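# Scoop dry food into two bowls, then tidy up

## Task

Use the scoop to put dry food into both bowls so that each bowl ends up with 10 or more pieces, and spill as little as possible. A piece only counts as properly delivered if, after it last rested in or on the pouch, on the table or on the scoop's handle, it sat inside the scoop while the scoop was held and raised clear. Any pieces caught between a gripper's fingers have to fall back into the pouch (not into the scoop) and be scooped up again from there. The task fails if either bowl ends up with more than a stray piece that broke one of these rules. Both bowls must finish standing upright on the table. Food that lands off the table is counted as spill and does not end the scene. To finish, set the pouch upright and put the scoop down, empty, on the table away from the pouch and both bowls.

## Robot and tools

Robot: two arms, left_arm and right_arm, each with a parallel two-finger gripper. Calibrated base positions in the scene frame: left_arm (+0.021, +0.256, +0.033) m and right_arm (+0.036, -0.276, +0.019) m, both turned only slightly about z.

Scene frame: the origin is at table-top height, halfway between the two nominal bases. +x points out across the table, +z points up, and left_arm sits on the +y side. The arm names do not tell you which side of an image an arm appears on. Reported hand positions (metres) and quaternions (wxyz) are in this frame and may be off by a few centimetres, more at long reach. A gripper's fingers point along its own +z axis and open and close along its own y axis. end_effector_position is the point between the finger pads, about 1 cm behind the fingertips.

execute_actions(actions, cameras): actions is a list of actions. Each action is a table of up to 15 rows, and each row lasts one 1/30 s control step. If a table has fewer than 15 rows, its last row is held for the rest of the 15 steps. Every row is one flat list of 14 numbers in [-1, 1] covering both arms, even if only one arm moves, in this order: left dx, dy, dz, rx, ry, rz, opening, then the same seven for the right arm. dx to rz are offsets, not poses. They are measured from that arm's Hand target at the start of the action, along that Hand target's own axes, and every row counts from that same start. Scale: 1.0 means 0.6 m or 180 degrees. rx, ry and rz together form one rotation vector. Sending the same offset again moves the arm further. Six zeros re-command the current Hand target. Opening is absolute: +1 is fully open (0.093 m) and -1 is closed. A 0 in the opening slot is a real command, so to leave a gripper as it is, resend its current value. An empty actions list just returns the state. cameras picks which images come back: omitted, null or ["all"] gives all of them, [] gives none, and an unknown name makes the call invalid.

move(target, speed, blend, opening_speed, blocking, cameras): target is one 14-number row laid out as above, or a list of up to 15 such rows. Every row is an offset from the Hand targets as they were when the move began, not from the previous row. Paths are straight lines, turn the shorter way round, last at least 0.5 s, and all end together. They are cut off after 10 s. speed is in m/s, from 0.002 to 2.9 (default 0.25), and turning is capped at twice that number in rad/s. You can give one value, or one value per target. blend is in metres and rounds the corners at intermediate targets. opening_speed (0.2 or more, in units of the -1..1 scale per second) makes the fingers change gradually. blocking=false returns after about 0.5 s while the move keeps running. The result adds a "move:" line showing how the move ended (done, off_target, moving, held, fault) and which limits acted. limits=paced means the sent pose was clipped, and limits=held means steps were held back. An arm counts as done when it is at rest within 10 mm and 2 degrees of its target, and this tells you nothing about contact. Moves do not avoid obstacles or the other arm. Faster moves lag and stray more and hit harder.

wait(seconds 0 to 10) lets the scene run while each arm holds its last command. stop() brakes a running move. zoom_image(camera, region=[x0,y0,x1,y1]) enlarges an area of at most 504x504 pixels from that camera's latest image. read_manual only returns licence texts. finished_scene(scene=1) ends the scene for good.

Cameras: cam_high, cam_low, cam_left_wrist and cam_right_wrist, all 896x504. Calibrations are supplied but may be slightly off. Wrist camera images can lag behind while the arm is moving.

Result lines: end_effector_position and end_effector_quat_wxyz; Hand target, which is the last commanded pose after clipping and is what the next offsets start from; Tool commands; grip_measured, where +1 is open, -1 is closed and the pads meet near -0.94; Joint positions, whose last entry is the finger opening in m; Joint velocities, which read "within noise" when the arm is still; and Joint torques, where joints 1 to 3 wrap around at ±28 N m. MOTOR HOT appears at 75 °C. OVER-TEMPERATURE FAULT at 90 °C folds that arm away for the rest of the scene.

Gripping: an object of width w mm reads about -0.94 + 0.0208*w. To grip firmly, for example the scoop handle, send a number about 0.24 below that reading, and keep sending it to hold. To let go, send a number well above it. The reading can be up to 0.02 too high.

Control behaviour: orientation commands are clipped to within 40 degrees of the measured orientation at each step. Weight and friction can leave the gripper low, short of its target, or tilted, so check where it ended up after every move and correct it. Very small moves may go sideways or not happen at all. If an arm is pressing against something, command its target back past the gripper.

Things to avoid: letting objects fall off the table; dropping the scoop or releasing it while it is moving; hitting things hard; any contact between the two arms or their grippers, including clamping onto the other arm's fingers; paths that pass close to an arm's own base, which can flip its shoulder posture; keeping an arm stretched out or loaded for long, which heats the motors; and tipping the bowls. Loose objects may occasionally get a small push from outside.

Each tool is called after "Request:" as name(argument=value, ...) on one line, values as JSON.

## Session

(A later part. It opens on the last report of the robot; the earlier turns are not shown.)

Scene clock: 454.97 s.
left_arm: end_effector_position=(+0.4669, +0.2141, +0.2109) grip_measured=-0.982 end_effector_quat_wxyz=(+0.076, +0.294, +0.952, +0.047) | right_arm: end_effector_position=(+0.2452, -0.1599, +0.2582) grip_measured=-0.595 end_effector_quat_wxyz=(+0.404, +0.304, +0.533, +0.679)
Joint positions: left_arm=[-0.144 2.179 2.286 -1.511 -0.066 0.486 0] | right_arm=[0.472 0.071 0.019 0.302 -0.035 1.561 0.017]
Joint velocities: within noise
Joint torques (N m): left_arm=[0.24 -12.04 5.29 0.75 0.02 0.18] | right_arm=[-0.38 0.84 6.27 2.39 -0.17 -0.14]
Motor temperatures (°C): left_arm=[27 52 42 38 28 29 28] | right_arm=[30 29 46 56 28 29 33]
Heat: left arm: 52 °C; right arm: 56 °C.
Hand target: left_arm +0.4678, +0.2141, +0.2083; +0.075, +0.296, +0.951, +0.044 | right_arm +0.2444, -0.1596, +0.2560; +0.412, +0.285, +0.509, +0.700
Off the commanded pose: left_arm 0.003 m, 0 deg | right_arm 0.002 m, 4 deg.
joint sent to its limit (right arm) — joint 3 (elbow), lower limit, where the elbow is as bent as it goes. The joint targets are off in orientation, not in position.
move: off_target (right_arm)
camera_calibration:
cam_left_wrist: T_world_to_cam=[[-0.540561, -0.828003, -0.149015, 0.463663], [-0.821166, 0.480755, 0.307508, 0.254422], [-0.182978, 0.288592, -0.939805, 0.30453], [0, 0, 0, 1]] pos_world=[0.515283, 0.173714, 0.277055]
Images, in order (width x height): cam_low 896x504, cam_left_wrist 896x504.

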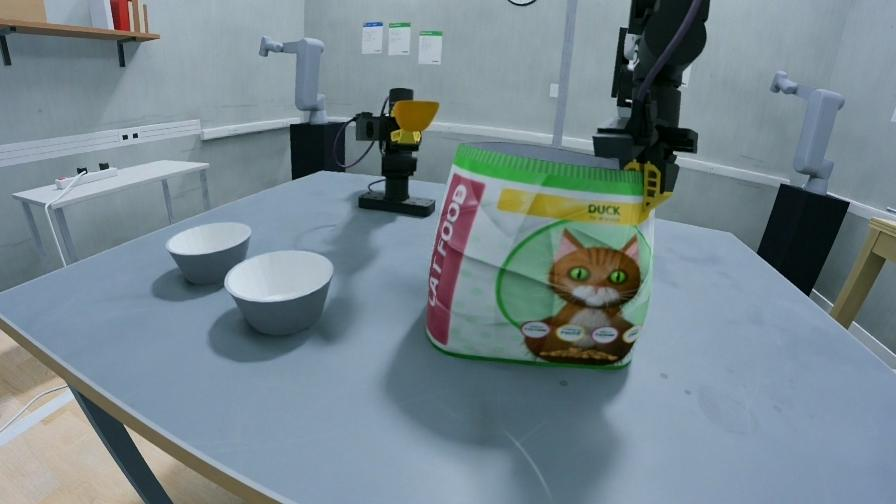

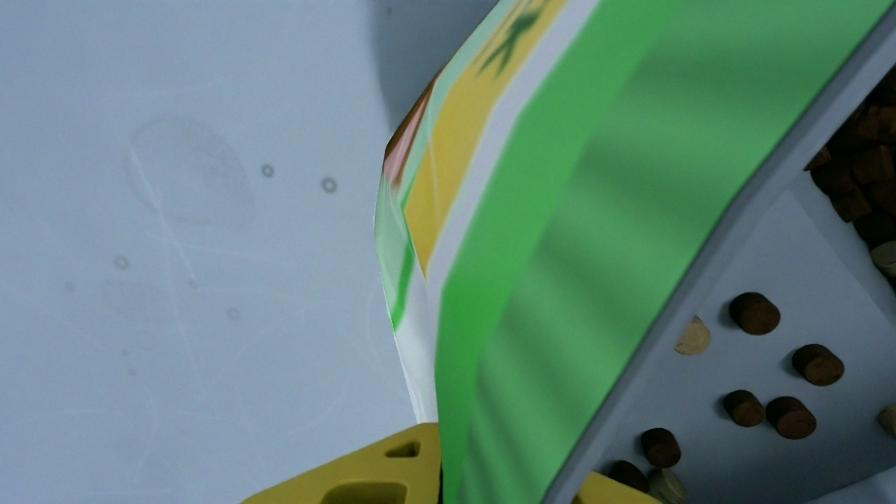

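Request:
move(target=[0.053,-0.0597,-0.0717,-0.1025,-0.0937,0,-1,0,0,0,0,0,0,-0.935], speed=0.05)

Request:
zoom_image(camera="cam_high", region=[350, 130, 490, 270])

Scene clock: 494.03 s.
left_arm: end_effector_position=(+0.4141, +0.2065, +0.2271) grip_measured=-0.982 end_effector_quat_wxyz=(+0.230, +0.285, +0.918, +0.155) | right_arm: end_effector_position=(+0.2452, -0.1599, +0.2582) grip_measured=-0.595 end_effector_quat_wxyz=(+0.404, +0.304, +0.533, +0.679)
Joint positions: left_arm=[-0.266 1.61 1.465 -0.929 -0.274 0.432 0] | right_arm=[0.472 0.071 0.019 0.302 -0.035 1.561 0.017]
Joint velocities: within noise
Joint torques (N m): left_arm=[-0.75 -11.51 6.02 1.6 -0.1 0.08] | right_arm=[-0.38 0.88 6.24 2.4 -0.17 -0.14]
Motor temperatures (°C): left_arm=[27 54 42 37 28 29 28] | right_arm=[30 29 46 57 28 29 33]
Heat: left arm: 54 °C; right arm: 57 °C.
Hand target: left_arm +0.4147, +0.2011, +0.2421; +0.259, +0.284, +0.910, +0.152 | right_arm +0.2444, -0.1596, +0.2560; +0.412, +0.285, +0.509, +0.700
Off the commanded pose: left_arm 0.016 m, 4 deg | right_arm 0.002 m, 4 deg.
joint sent to its limit (right arm) — joint 3 (elbow), lower limit, where the elbow is as bent as it goes. The joint targets are off in orientation, not in position.
move: off_target (left_arm, right_arm)
camera_calibration:
cam_left_wrist: T_world_to_cam=[[-0.436477, -0.792974, -0.425064, 0.443504], [-0.885919, 0.461214, 0.049293, 0.299157], [0.156957, 0.398087, -0.90382, 0.140701], [0, 0, 0, 1]] pos_world=[0.436524, 0.1577, 0.300939]
cam_right_wrist: T_world_to_cam=[[0.161084, 0.131877, -0.97809, 0.234866], [-0.820427, 0.568757, -0.0584326, 0.345433], [0.54859, 0.811864, 0.199813, 0.0214745], [0, 0, 0, 1]] pos_world=[0.233789, -0.244875, 0.245614]

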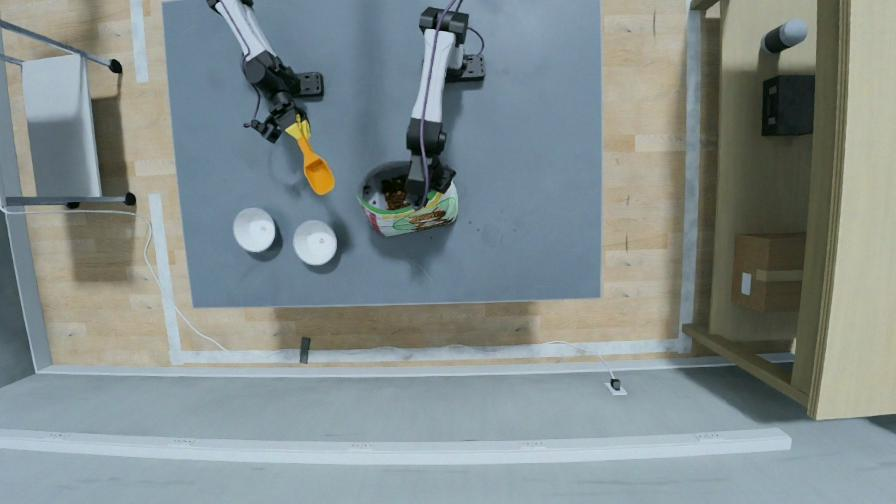

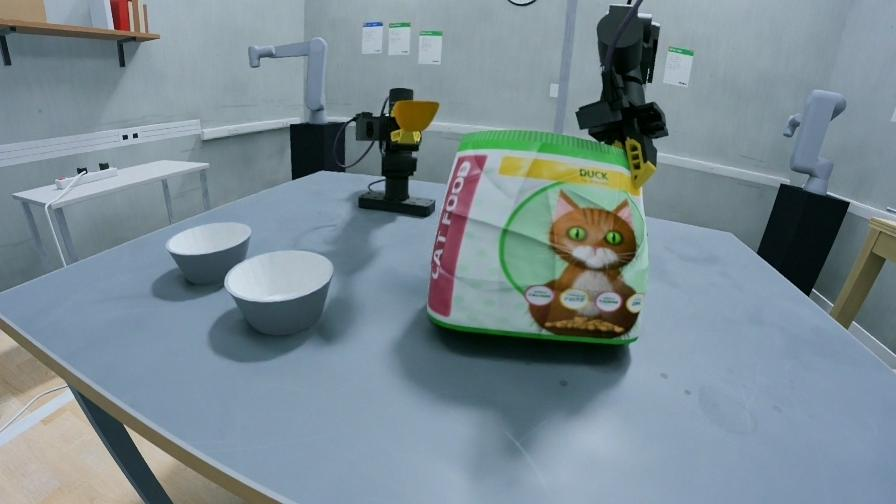

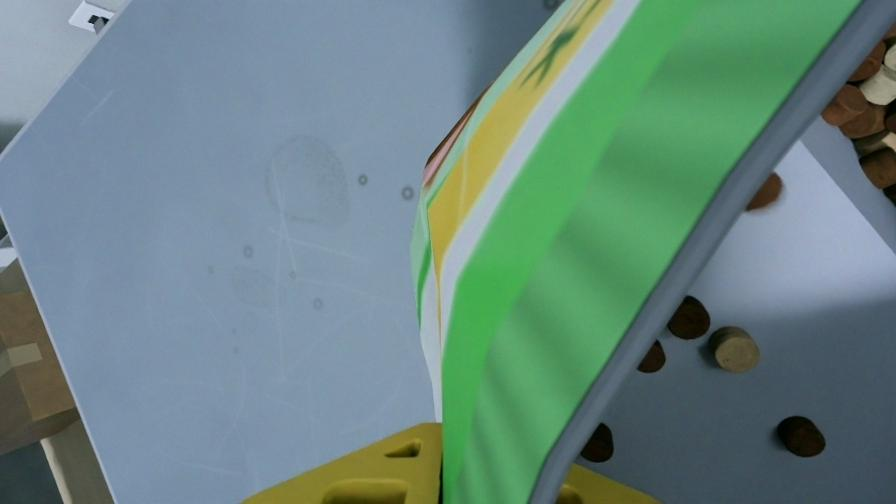

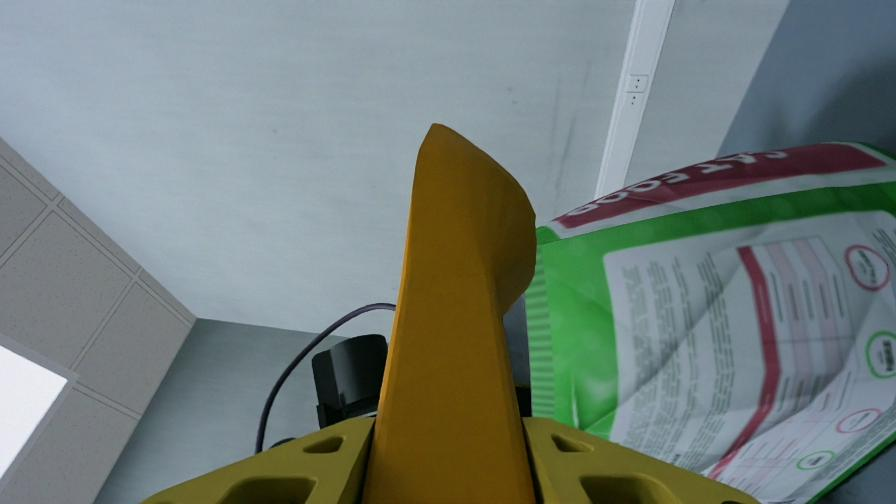

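Scaled by 3.600 from the camera's 896x504 image, which has a finer 1280x720 frame.

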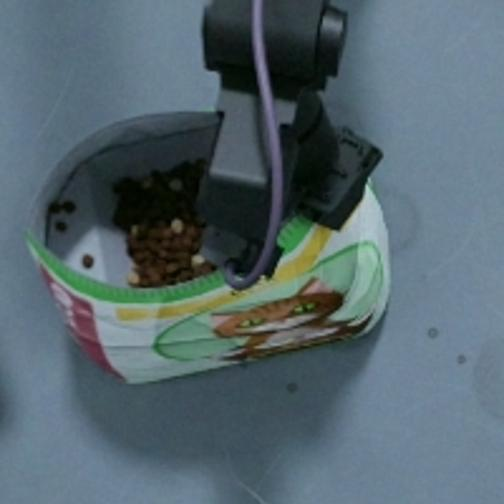

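Request:
move(target=[0.0768,-0.085,-0.066,-0.123,-0.112,0,-1,0,0,0,0,0,0,-0.935], speed=0.05)

Request:
zoom_image(camera="cam_high", region=[340, 110, 480, 250])

Scene clock: 507.10 s.
left_arm: end_effector_position=(+0.3341, +0.1952, +0.2229) grip_measured=-0.982 end_effector_quat_wxyz=(+0.428, +0.253, +0.817, +0.291) | right_arm: end_effector_position=(+0.2452, -0.1599, +0.2582) grip_measured=-0.595 end_effector_quat_wxyz=(+0.404, +0.304, +0.533, +0.679)
Joint positions: left_arm=[-0.574 1.064 0.701 -0.306 -0.723 0.416 0] | right_arm=[0.472 0.071 0.019 0.302 -0.035 1.561 0.017]
Joint velocities: within noise
Joint torques (N m): left_arm=[-1.59 -5.26 6.48 2.42 -0.09 0.12] | right_arm=[-0.36 0.84 6.23 2.39 -0.16 -0.14]
Motor temperatures (°C): left_arm=[27 51 42 40 28 29 28] | right_arm=[30 29 46 57 28 29 33]
Heat: left arm: 51 °C; right arm: 57 °C.
Hand target: left_arm +0.3378, +0.1830, +0.2352; +0.463, +0.251, +0.805, +0.271 | right_arm +0.2444, -0.1596, +0.2560; +0.412, +0.285, +0.509, +0.700
Off the commanded pose: left_arm 0.018 m, 5 deg | right_arm 0.002 m, 4 deg.
joint sent to its limit (right arm) — joint 3 (elbow), lower limit, where the elbow is as bent as it goes. The joint targets are off in orientation, not in position.
move: off_target (left_arm, right_arm)
camera_calibration:
cam_left_wrist: T_world_to_cam=[[-0.14683, -0.705666, -0.693164, 0.343834], [-0.818462, 0.480197, -0.315486, 0.288772], [0.555483, 0.521006, -0.648068, -0.0601438], [0, 0, 0, 1]] pos_world=[0.320243, 0.1353, 0.29046]
cam_right_wrist: T_world_to_cam=[[0.161084, 0.131877, -0.97809, 0.234866], [-0.820427, 0.568757, -0.0584326, 0.345433], [0.54859, 0.811864, 0.199813, 0.0214745], [0, 0, 0, 1]] pos_world=[0.233789, -0.244875, 0.245614]

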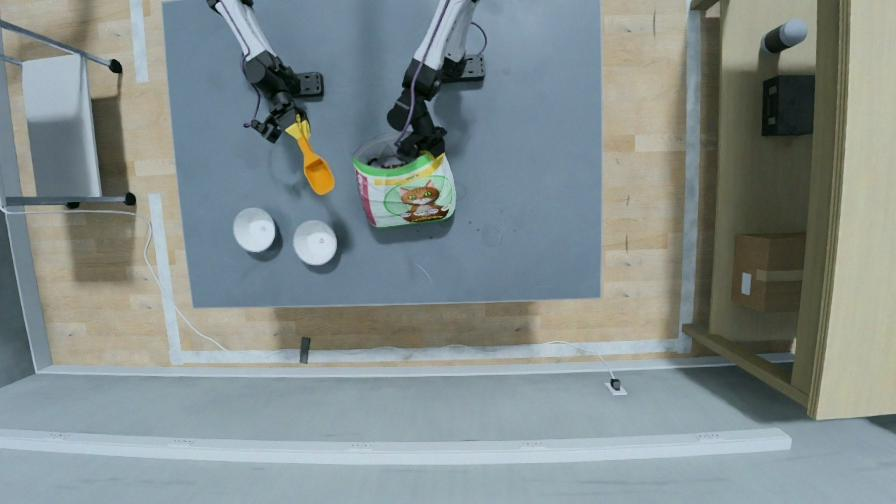

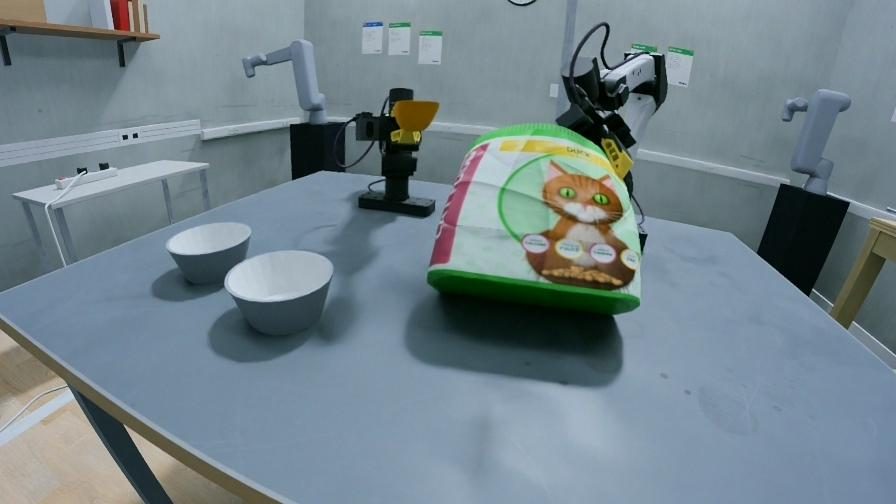

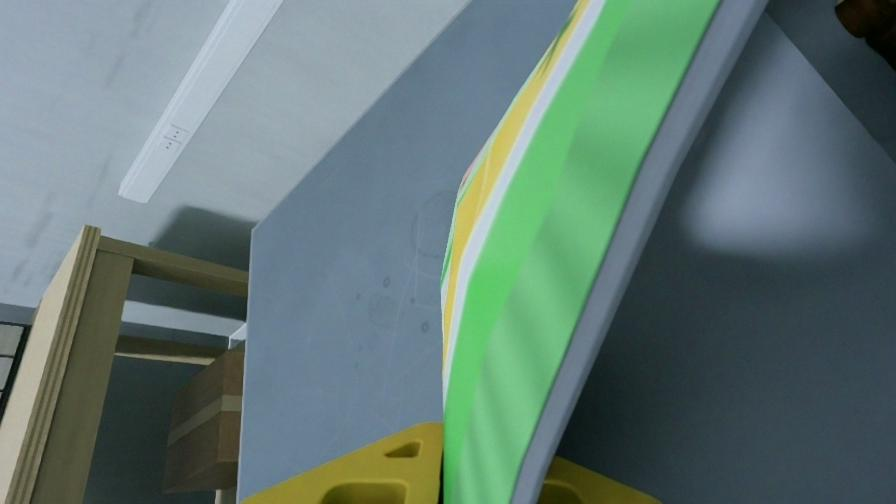

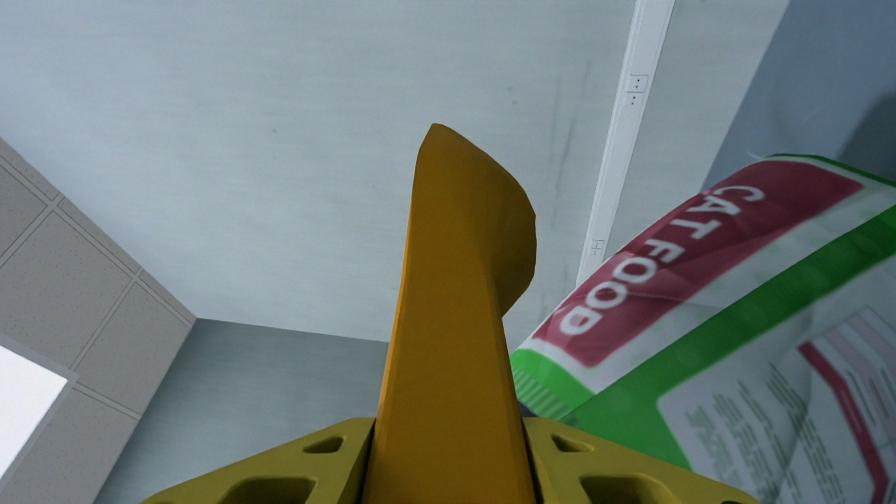

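Scaled by 3.600 from the camera's 896x504 image, which has a finer 1280x720 frame.

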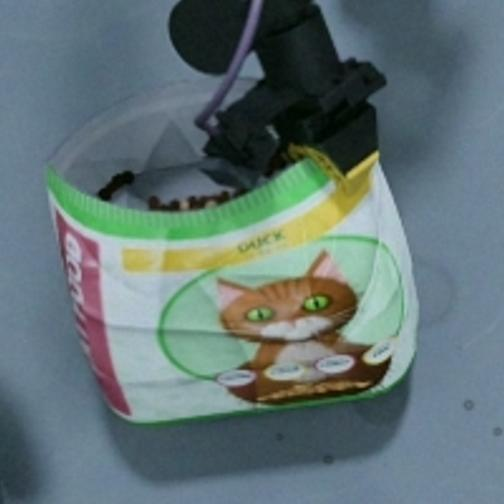

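Request:
zoom_image(camera="cam_high", region=[270, 90, 350, 210])

Scaled by 4.200 from the camera's 896x504 image, which has a finer 1280x720 frame.

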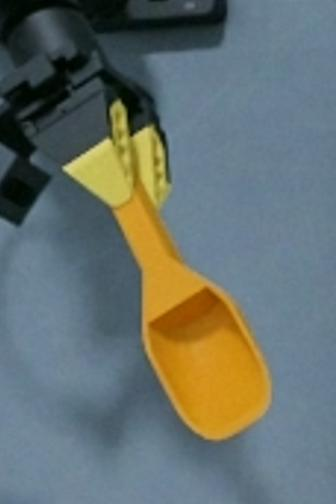

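Request:
move(target=[-0.0886,0.0306,0.1763,0,0,0,-1,0,0,0,0,0,0,-0.935], speed=0.06)

Request:
zoom_image(camera="cam_high", region=[330, 130, 500, 300])

Scene clock: 616.20 s.
left_arm: end_effector_position=(+0.4482, +0.1894, +0.2302) grip_measured=-0.982 end_effector_quat_wxyz=(+0.444, +0.257, +0.808, +0.291) | right_arm: end_effector_position=(+0.2452, -0.1599, +0.2582) grip_measured=-0.595 end_effector_quat_wxyz=(+0.404, +0.304, +0.533, +0.679)
Joint positions: left_arm=[-0.39 1.477 0.963 -0.029 -0.564 0.576 0] | right_arm=[0.472 0.071 0.019 0.302 -0.035 1.561 0.017]
Joint velocities: within noise
Joint torques (N m): left_arm=[0.65 -5.81 8.49 2.28 0.22 -0.11] | right_arm=[-0.39 0.84 6.24 2.4 -0.17 -0.14]
Motor temperatures (°C): left_arm=[27 39 44 53 28 29 29] | right_arm=[30 29 45 57 28 29 33]
Heat: left arm: 53 °C; right arm: 57 °C.
Hand target: left_arm +0.4576, +0.1831, +0.2353; +0.464, +0.251, +0.805, +0.271 | right_arm +0.2444, -0.1596, +0.2560; +0.412, +0.285, +0.509, +0.700
Off the commanded pose: left_arm 0.012 m, 3 deg | right_arm 0.002 m, 4 deg.
joint sent to its limit (right arm) — joint 3 (elbow), lower limit, where the elbow is as bent as it goes. The joint targets are off in orientation, not in position.
move: off_target (left_arm, right_arm)
camera_calibration:
cam_left_wrist: T_world_to_cam=[[-0.1372, -0.7022, -0.698635, 0.357874], [-0.798009, 0.496195, -0.342012, 0.381234], [0.58682, 0.510594, -0.62844, -0.132368], [0, 0, 0, 1]] pos_world=[0.431005, 0.129719, 0.297225]
cam_right_wrist: T_world_to_cam=[[0.161084, 0.131877, -0.97809, 0.234866], [-0.820427, 0.568757, -0.0584326, 0.345433], [0.54859, 0.811864, 0.199813, 0.0214745], [0, 0, 0, 1]] pos_world=[0.233789, -0.244875, 0.245614]

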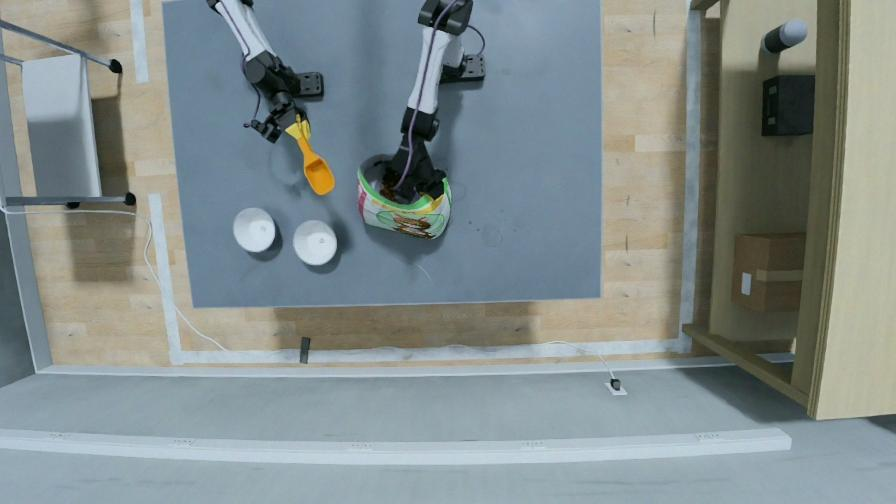

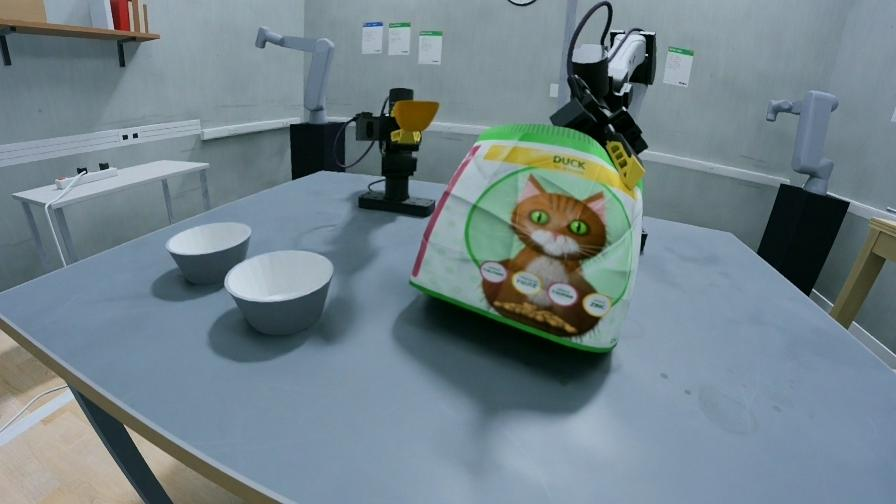

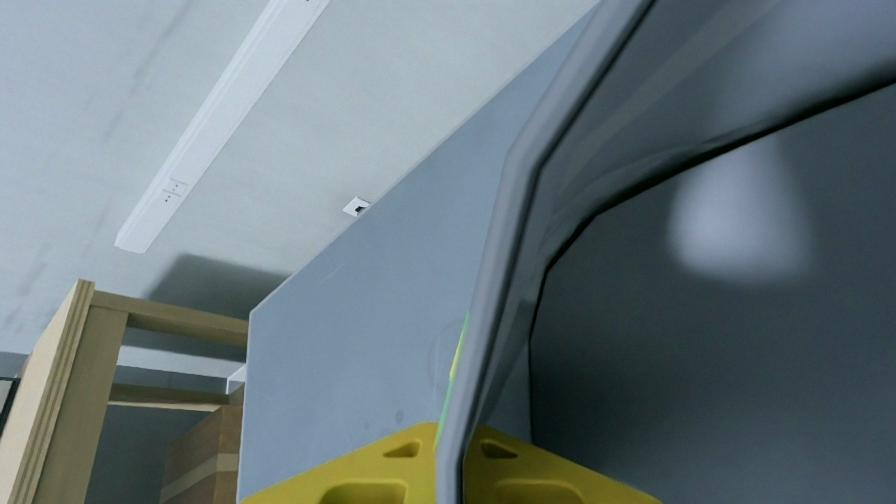

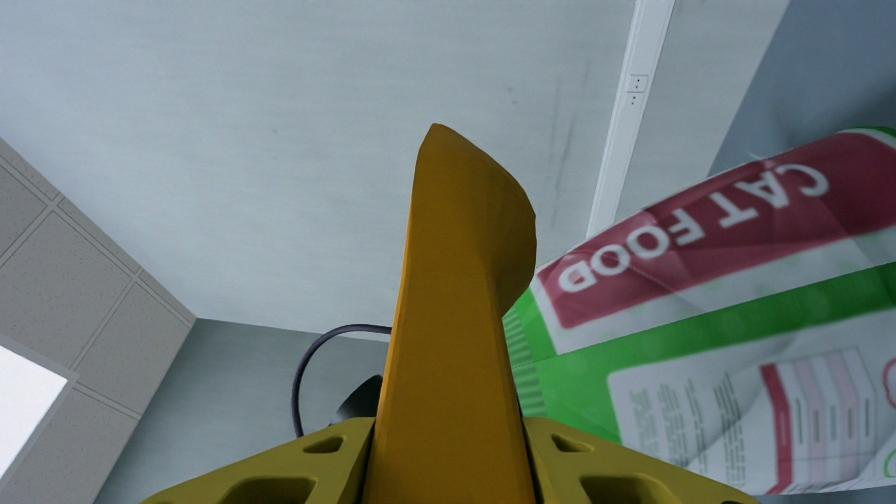

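Scaled by 2.965 from the camera's 896x504 image, which has a finer 1280x720 frame.

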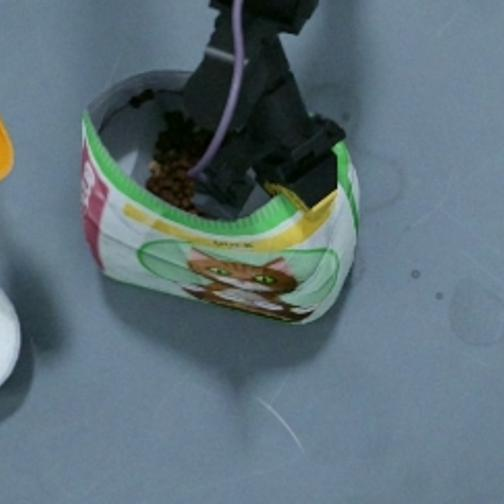

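Request:
move(target=[-0.1065,-0.0277,0.1887,0.0937,0.1321,0.0736,-1,0,0,0,0,0,0,-0.935], speed=0.06)

Request:
zoom_image(camera="cam_high", region=[330, 130, 500, 300])

Scene clock: 654.10 s.
left_arm: end_effector_position=(+0.5754, +0.1503, +0.2162) grip_measured=-0.982 end_effector_quat_wxyz=(+0.204, +0.355, +0.879, +0.246) | right_arm: end_effector_position=(+0.2452, -0.1599, +0.2582) grip_measured=-0.595 end_effector_quat_wxyz=(+0.404, +0.304, +0.533, +0.679)
Joint positions: left_arm=[-0.346 2.461 2.641 -1.269 -0.456 0.561 0] | right_arm=[0.472 0.071 0.019 0.302 -0.035 1.561 0.017]
Joint velocities: within noise
Joint torques (N m): left_arm=[0.58 -12.89 7.91 1.49 -0.31 0.01] | right_arm=[-0.4 0.85 6.26 2.39 -0.17 -0.14]
Motor temperatures (°C): left_arm=[27 40 48 51 28 29 29] | right_arm=[30 29 45 57 28 29 33]
Heat: left arm: 51 °C; right arm: 57 °C.
Hand target: left_arm +0.5834, +0.1522, +0.2151; +0.213, +0.345, +0.880, +0.248 | right_arm +0.2444, -0.1596, +0.2560; +0.412, +0.285, +0.509, +0.700
Off the commanded pose: left_arm 0.008 m, 2 deg | right_arm 0.002 m, 4 deg.
joint sent to its limit (right arm) — joint 3 (elbow), lower limit, where the elbow is as bent as it goes. The joint targets are off in orientation, not in position.
move: off_target (right_arm)
camera_calibration:
cam_left_wrist: T_world_to_cam=[[-0.507451, -0.630401, -0.587442, 0.516278], [-0.836383, 0.524328, 0.159823, 0.406641], [0.20726, 0.572429, -0.793328, 0.0489501], [0, 0, 0, 1]] pos_world=[0.591948, 0.0842286, 0.277126]
cam_right_wrist: T_world_to_cam=[[0.161084, 0.131877, -0.97809, 0.234866], [-0.820427, 0.568757, -0.0584326, 0.345433], [0.54859, 0.811864, 0.199813, 0.0214745], [0, 0, 0, 1]] pos_world=[0.233789, -0.244875, 0.245614]

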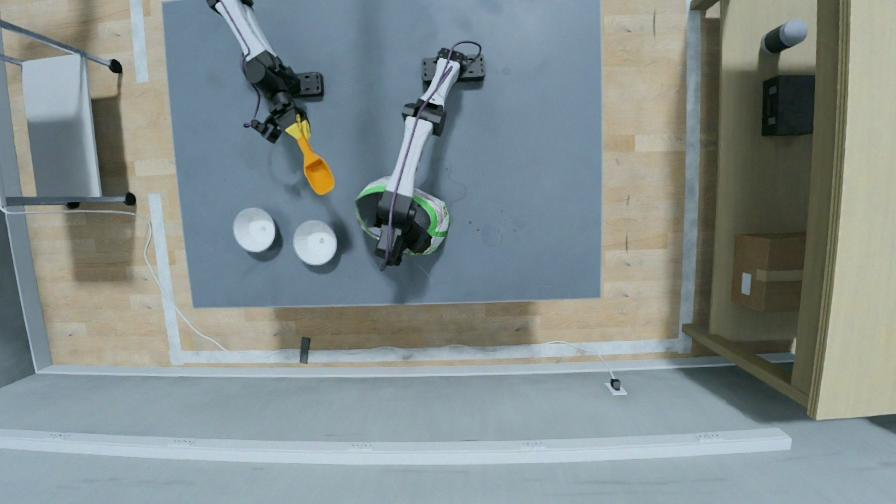

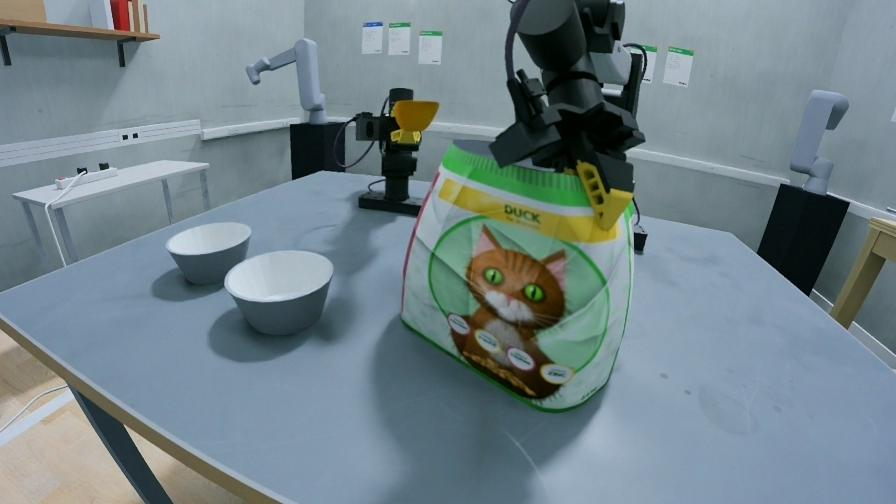

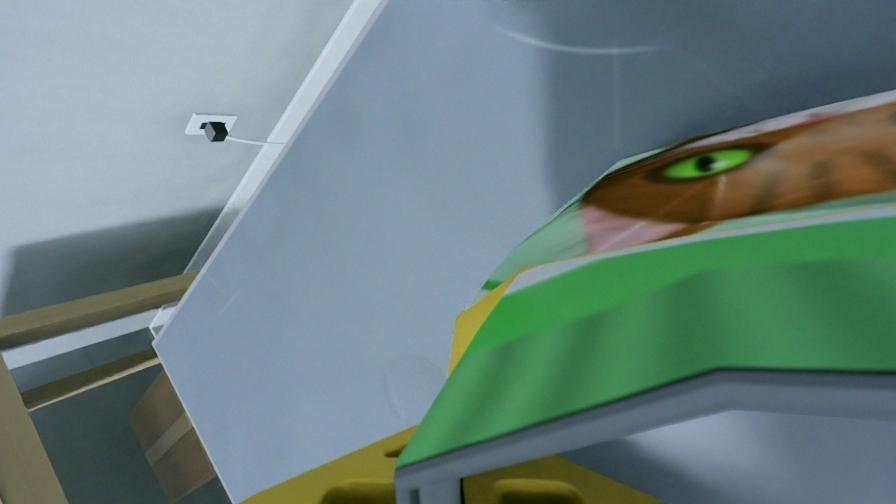

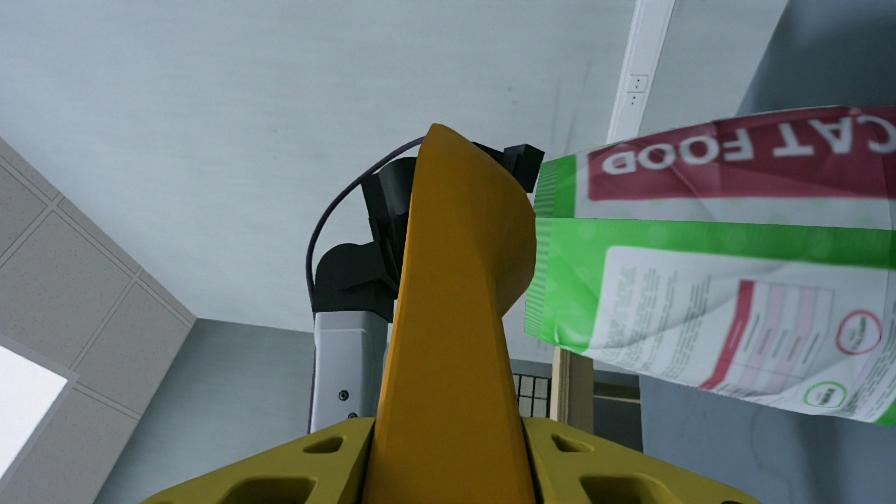

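Scaled by 2.965 from the camera's 896x504 image, which has a finer 1280x720 frame.

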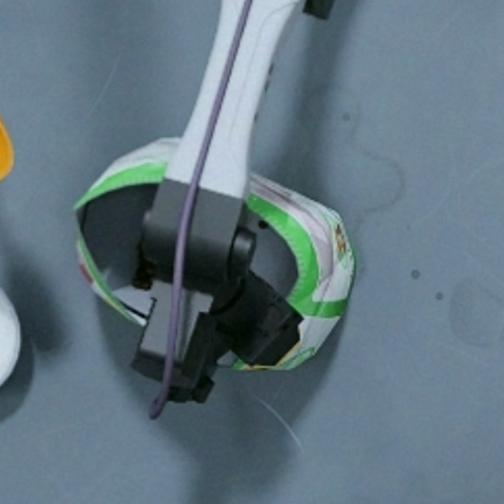

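Request:
move(target=[0,0,0,0,0,0,0.5,0,0,0,0,0,0,-0.935], opening_speed=0.6)

Scene clock: 660.17 s.
left_arm: end_effector_position=(+0.5786, +0.1549, +0.2135) grip_measured=+0.498 end_effector_quat_wxyz=(+0.203, +0.350, +0.880, +0.250) | right_arm: end_effector_position=(+0.2452, -0.1599, +0.2582) grip_measured=-0.595 end_effector_quat_wxyz=(+0.404, +0.304, +0.533, +0.679)
Joint positions: left_arm=[-0.338 2.475 2.654 -1.267 -0.462 0.561 0.069] | right_arm=[0.472 0.071 0.019 0.302 -0.035 1.561 0.017]
Joint velocities: within noise
Joint torques (N m): left_arm=[-0.06 -13.68 7.94 1.39 -0.24 0.01] | right_arm=[-0.35 0.85 6.26 2.4 -0.17 -0.15]
Motor temperatures (°C): left_arm=[27 42 48 50 28 29 29] | right_arm=[30 29 45 57 28 29 33]
Heat: left arm: 50 °C; right arm: 57 °C.
Hand target: left_arm +0.5833, +0.1522, +0.2151; +0.213, +0.345, +0.880, +0.248 | right_arm +0.2444, -0.1596, +0.2560; +0.412, +0.285, +0.509, +0.700
Off the commanded pose: left_arm 0.006 m, 1 deg | right_arm 0.002 m, 4 deg.
joint sent to its limit (right arm) — joint 3 (elbow), lower limit, where the elbow is as bent as it goes. The joint targets are off in orientation, not in position.
move: off_target (right_arm)
camera_calibration:
cam_left_wrist: T_world_to_cam=[[-0.499348, -0.633113, -0.591456, 0.515774], [-0.842453, 0.514203, 0.160837, 0.412268], [0.202301, 0.578587, -0.790134, 0.0446527], [0, 0, 0, 1]] pos_world=[0.595833, 0.0887182, 0.274031]
cam_right_wrist: T_world_to_cam=[[0.161084, 0.131877, -0.97809, 0.234866], [-0.820427, 0.568757, -0.0584326, 0.345433], [0.54859, 0.811864, 0.199813, 0.0214745], [0, 0, 0, 1]] pos_world=[0.233789, -0.244875, 0.245614]

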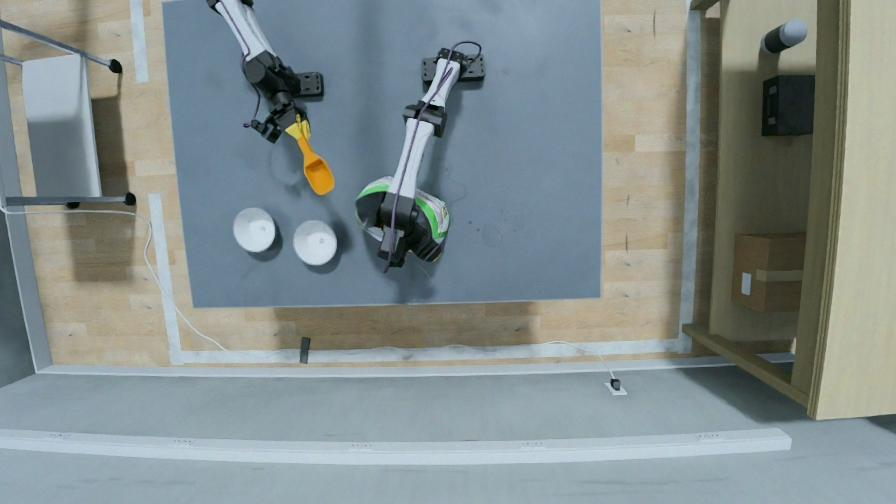

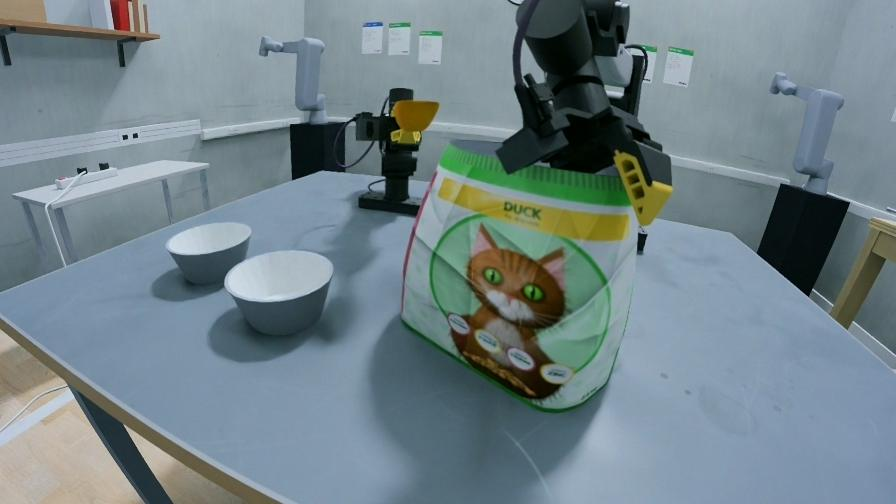

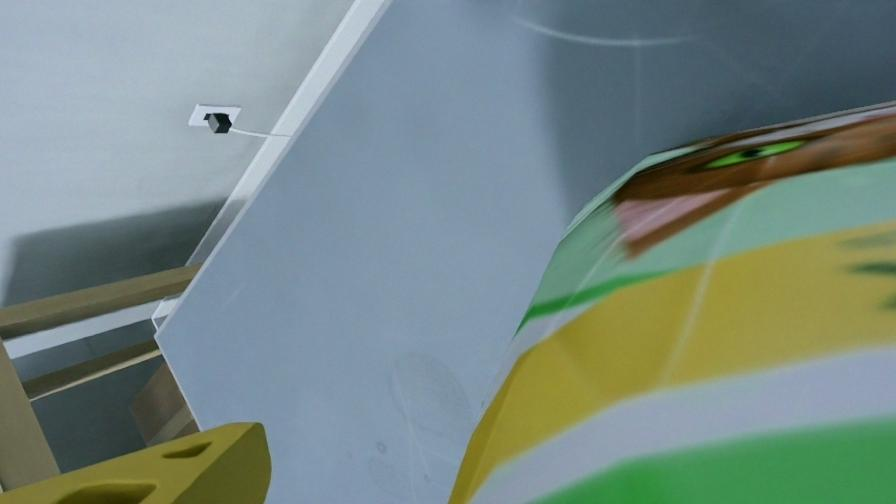

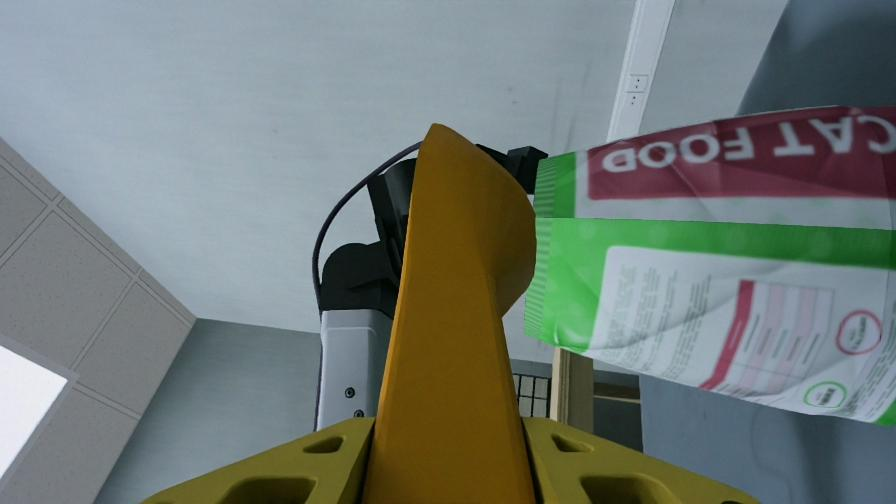

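Request:
move(target=[0,0,-0.2,0,0,0,0.8,0,0,0,0,0,0,-0.935], speed=0.15, cameras=["cam_left_wrist","cam_low","cam_high"])

Request:
zoom_image(camera="cam_high", region=[330, 130, 500, 300])

Scene clock: 670.13 s.
left_arm: end_effector_position=(+0.5228, +0.1138, +0.2876) grip_measured=+0.798 end_effector_quat_wxyz=(+0.228, +0.361, +0.870, +0.247) | right_arm: end_effector_position=(+0.2452, -0.1599, +0.2582) grip_measured=-0.595 end_effector_quat_wxyz=(+0.404, +0.304, +0.533, +0.679)
Joint positions: left_arm=[-0.458 2.407 2.849 -1.524 -0.503 0.482 0.084] | right_arm=[0.472 0.071 0.019 0.302 -0.035 1.561 0.017]
Joint velocities: within noise
Joint torques (N m): left_arm=[-0.08 -16.42 6.72 1.21 -0.43 0.01] | right_arm=[-0.38 0.83 6.28 2.4 -0.18 -0.15]
Motor temperatures (°C): left_arm=[27 47 47 48 28 29 29] | right_arm=[30 29 45 57 28 29 33]
Heat: left arm: 48 °C; right arm: 57 °C.
Hand target: left_arm +0.5179, +0.1174, +0.3094; +0.213, +0.345, +0.880, +0.248 | right_arm +0.2444, -0.1596, +0.2560; +0.412, +0.285, +0.509, +0.700
Off the commanded pose: left_arm 0.023 m, 3 deg | right_arm 0.002 m, 4 deg.
elbow stopped short (left arm): the move would have taken joint 3 (elbow) straighter than the controller allows.
joint sent to its limit (right arm) — joint 3 (elbow), lower limit, where the elbow is as bent as it goes. The joint targets are off in orientation, not in position.
move: off_target (left_arm, right_arm)
camera_calibration:
cam_left_wrist: T_world_to_cam=[[-0.4986, -0.620856, -0.604926, 0.507889], [-0.827457, 0.548832, 0.118732, 0.374819], [0.258287, 0.559751, -0.78738, 0.110349], [0, 0, 0, 1]] pos_world=[0.534879, 0.0478455, 0.349619]
Images, in order (width x height): cam_high 896x504, cam_low 896x504, cam_left_wrist 896x504.

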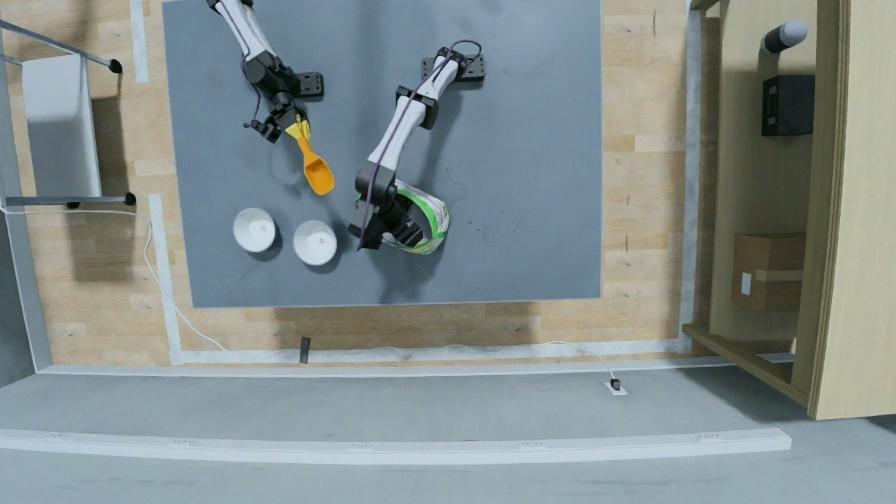

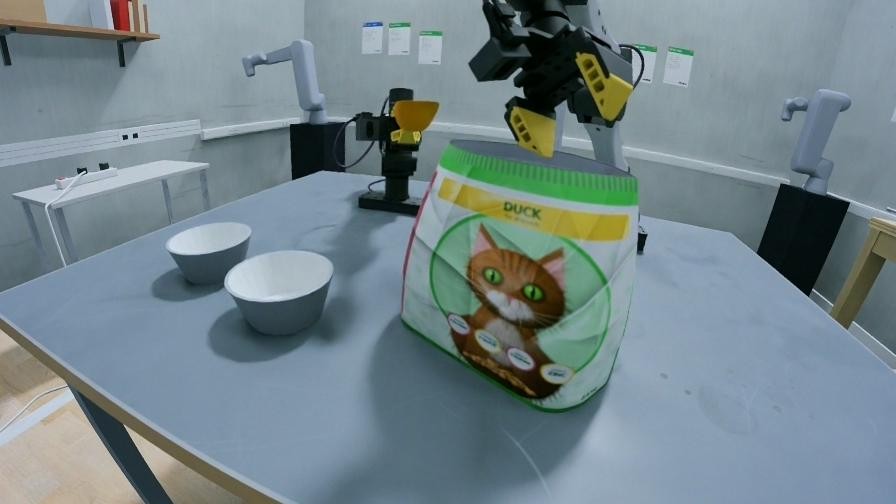

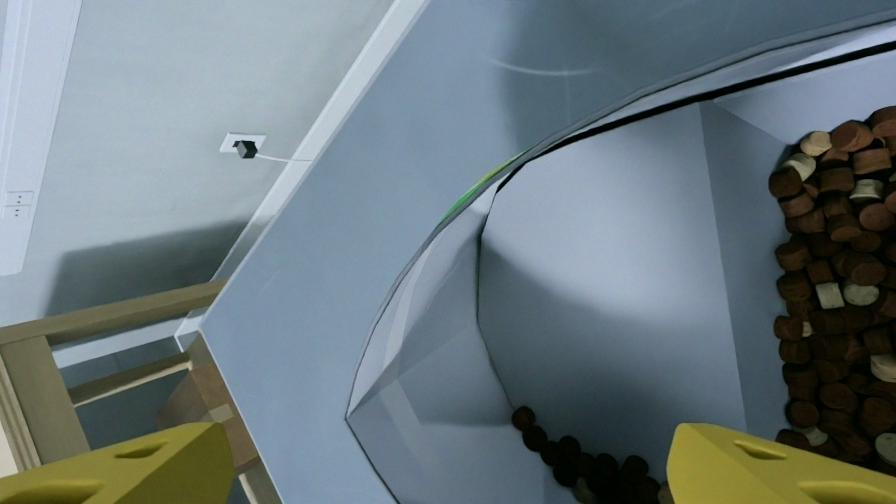

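Scaled by 2.965 from the camera's 896x504 image, which has a finer 1280x720 frame.

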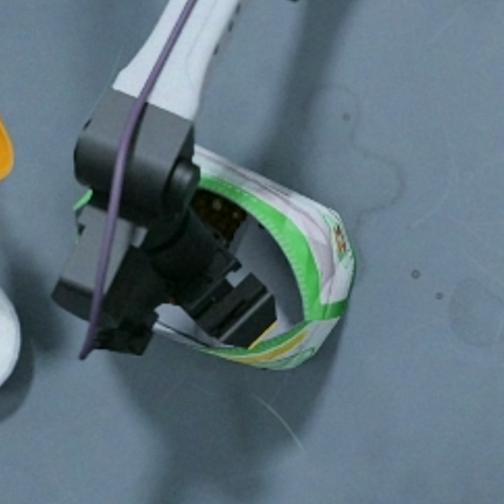

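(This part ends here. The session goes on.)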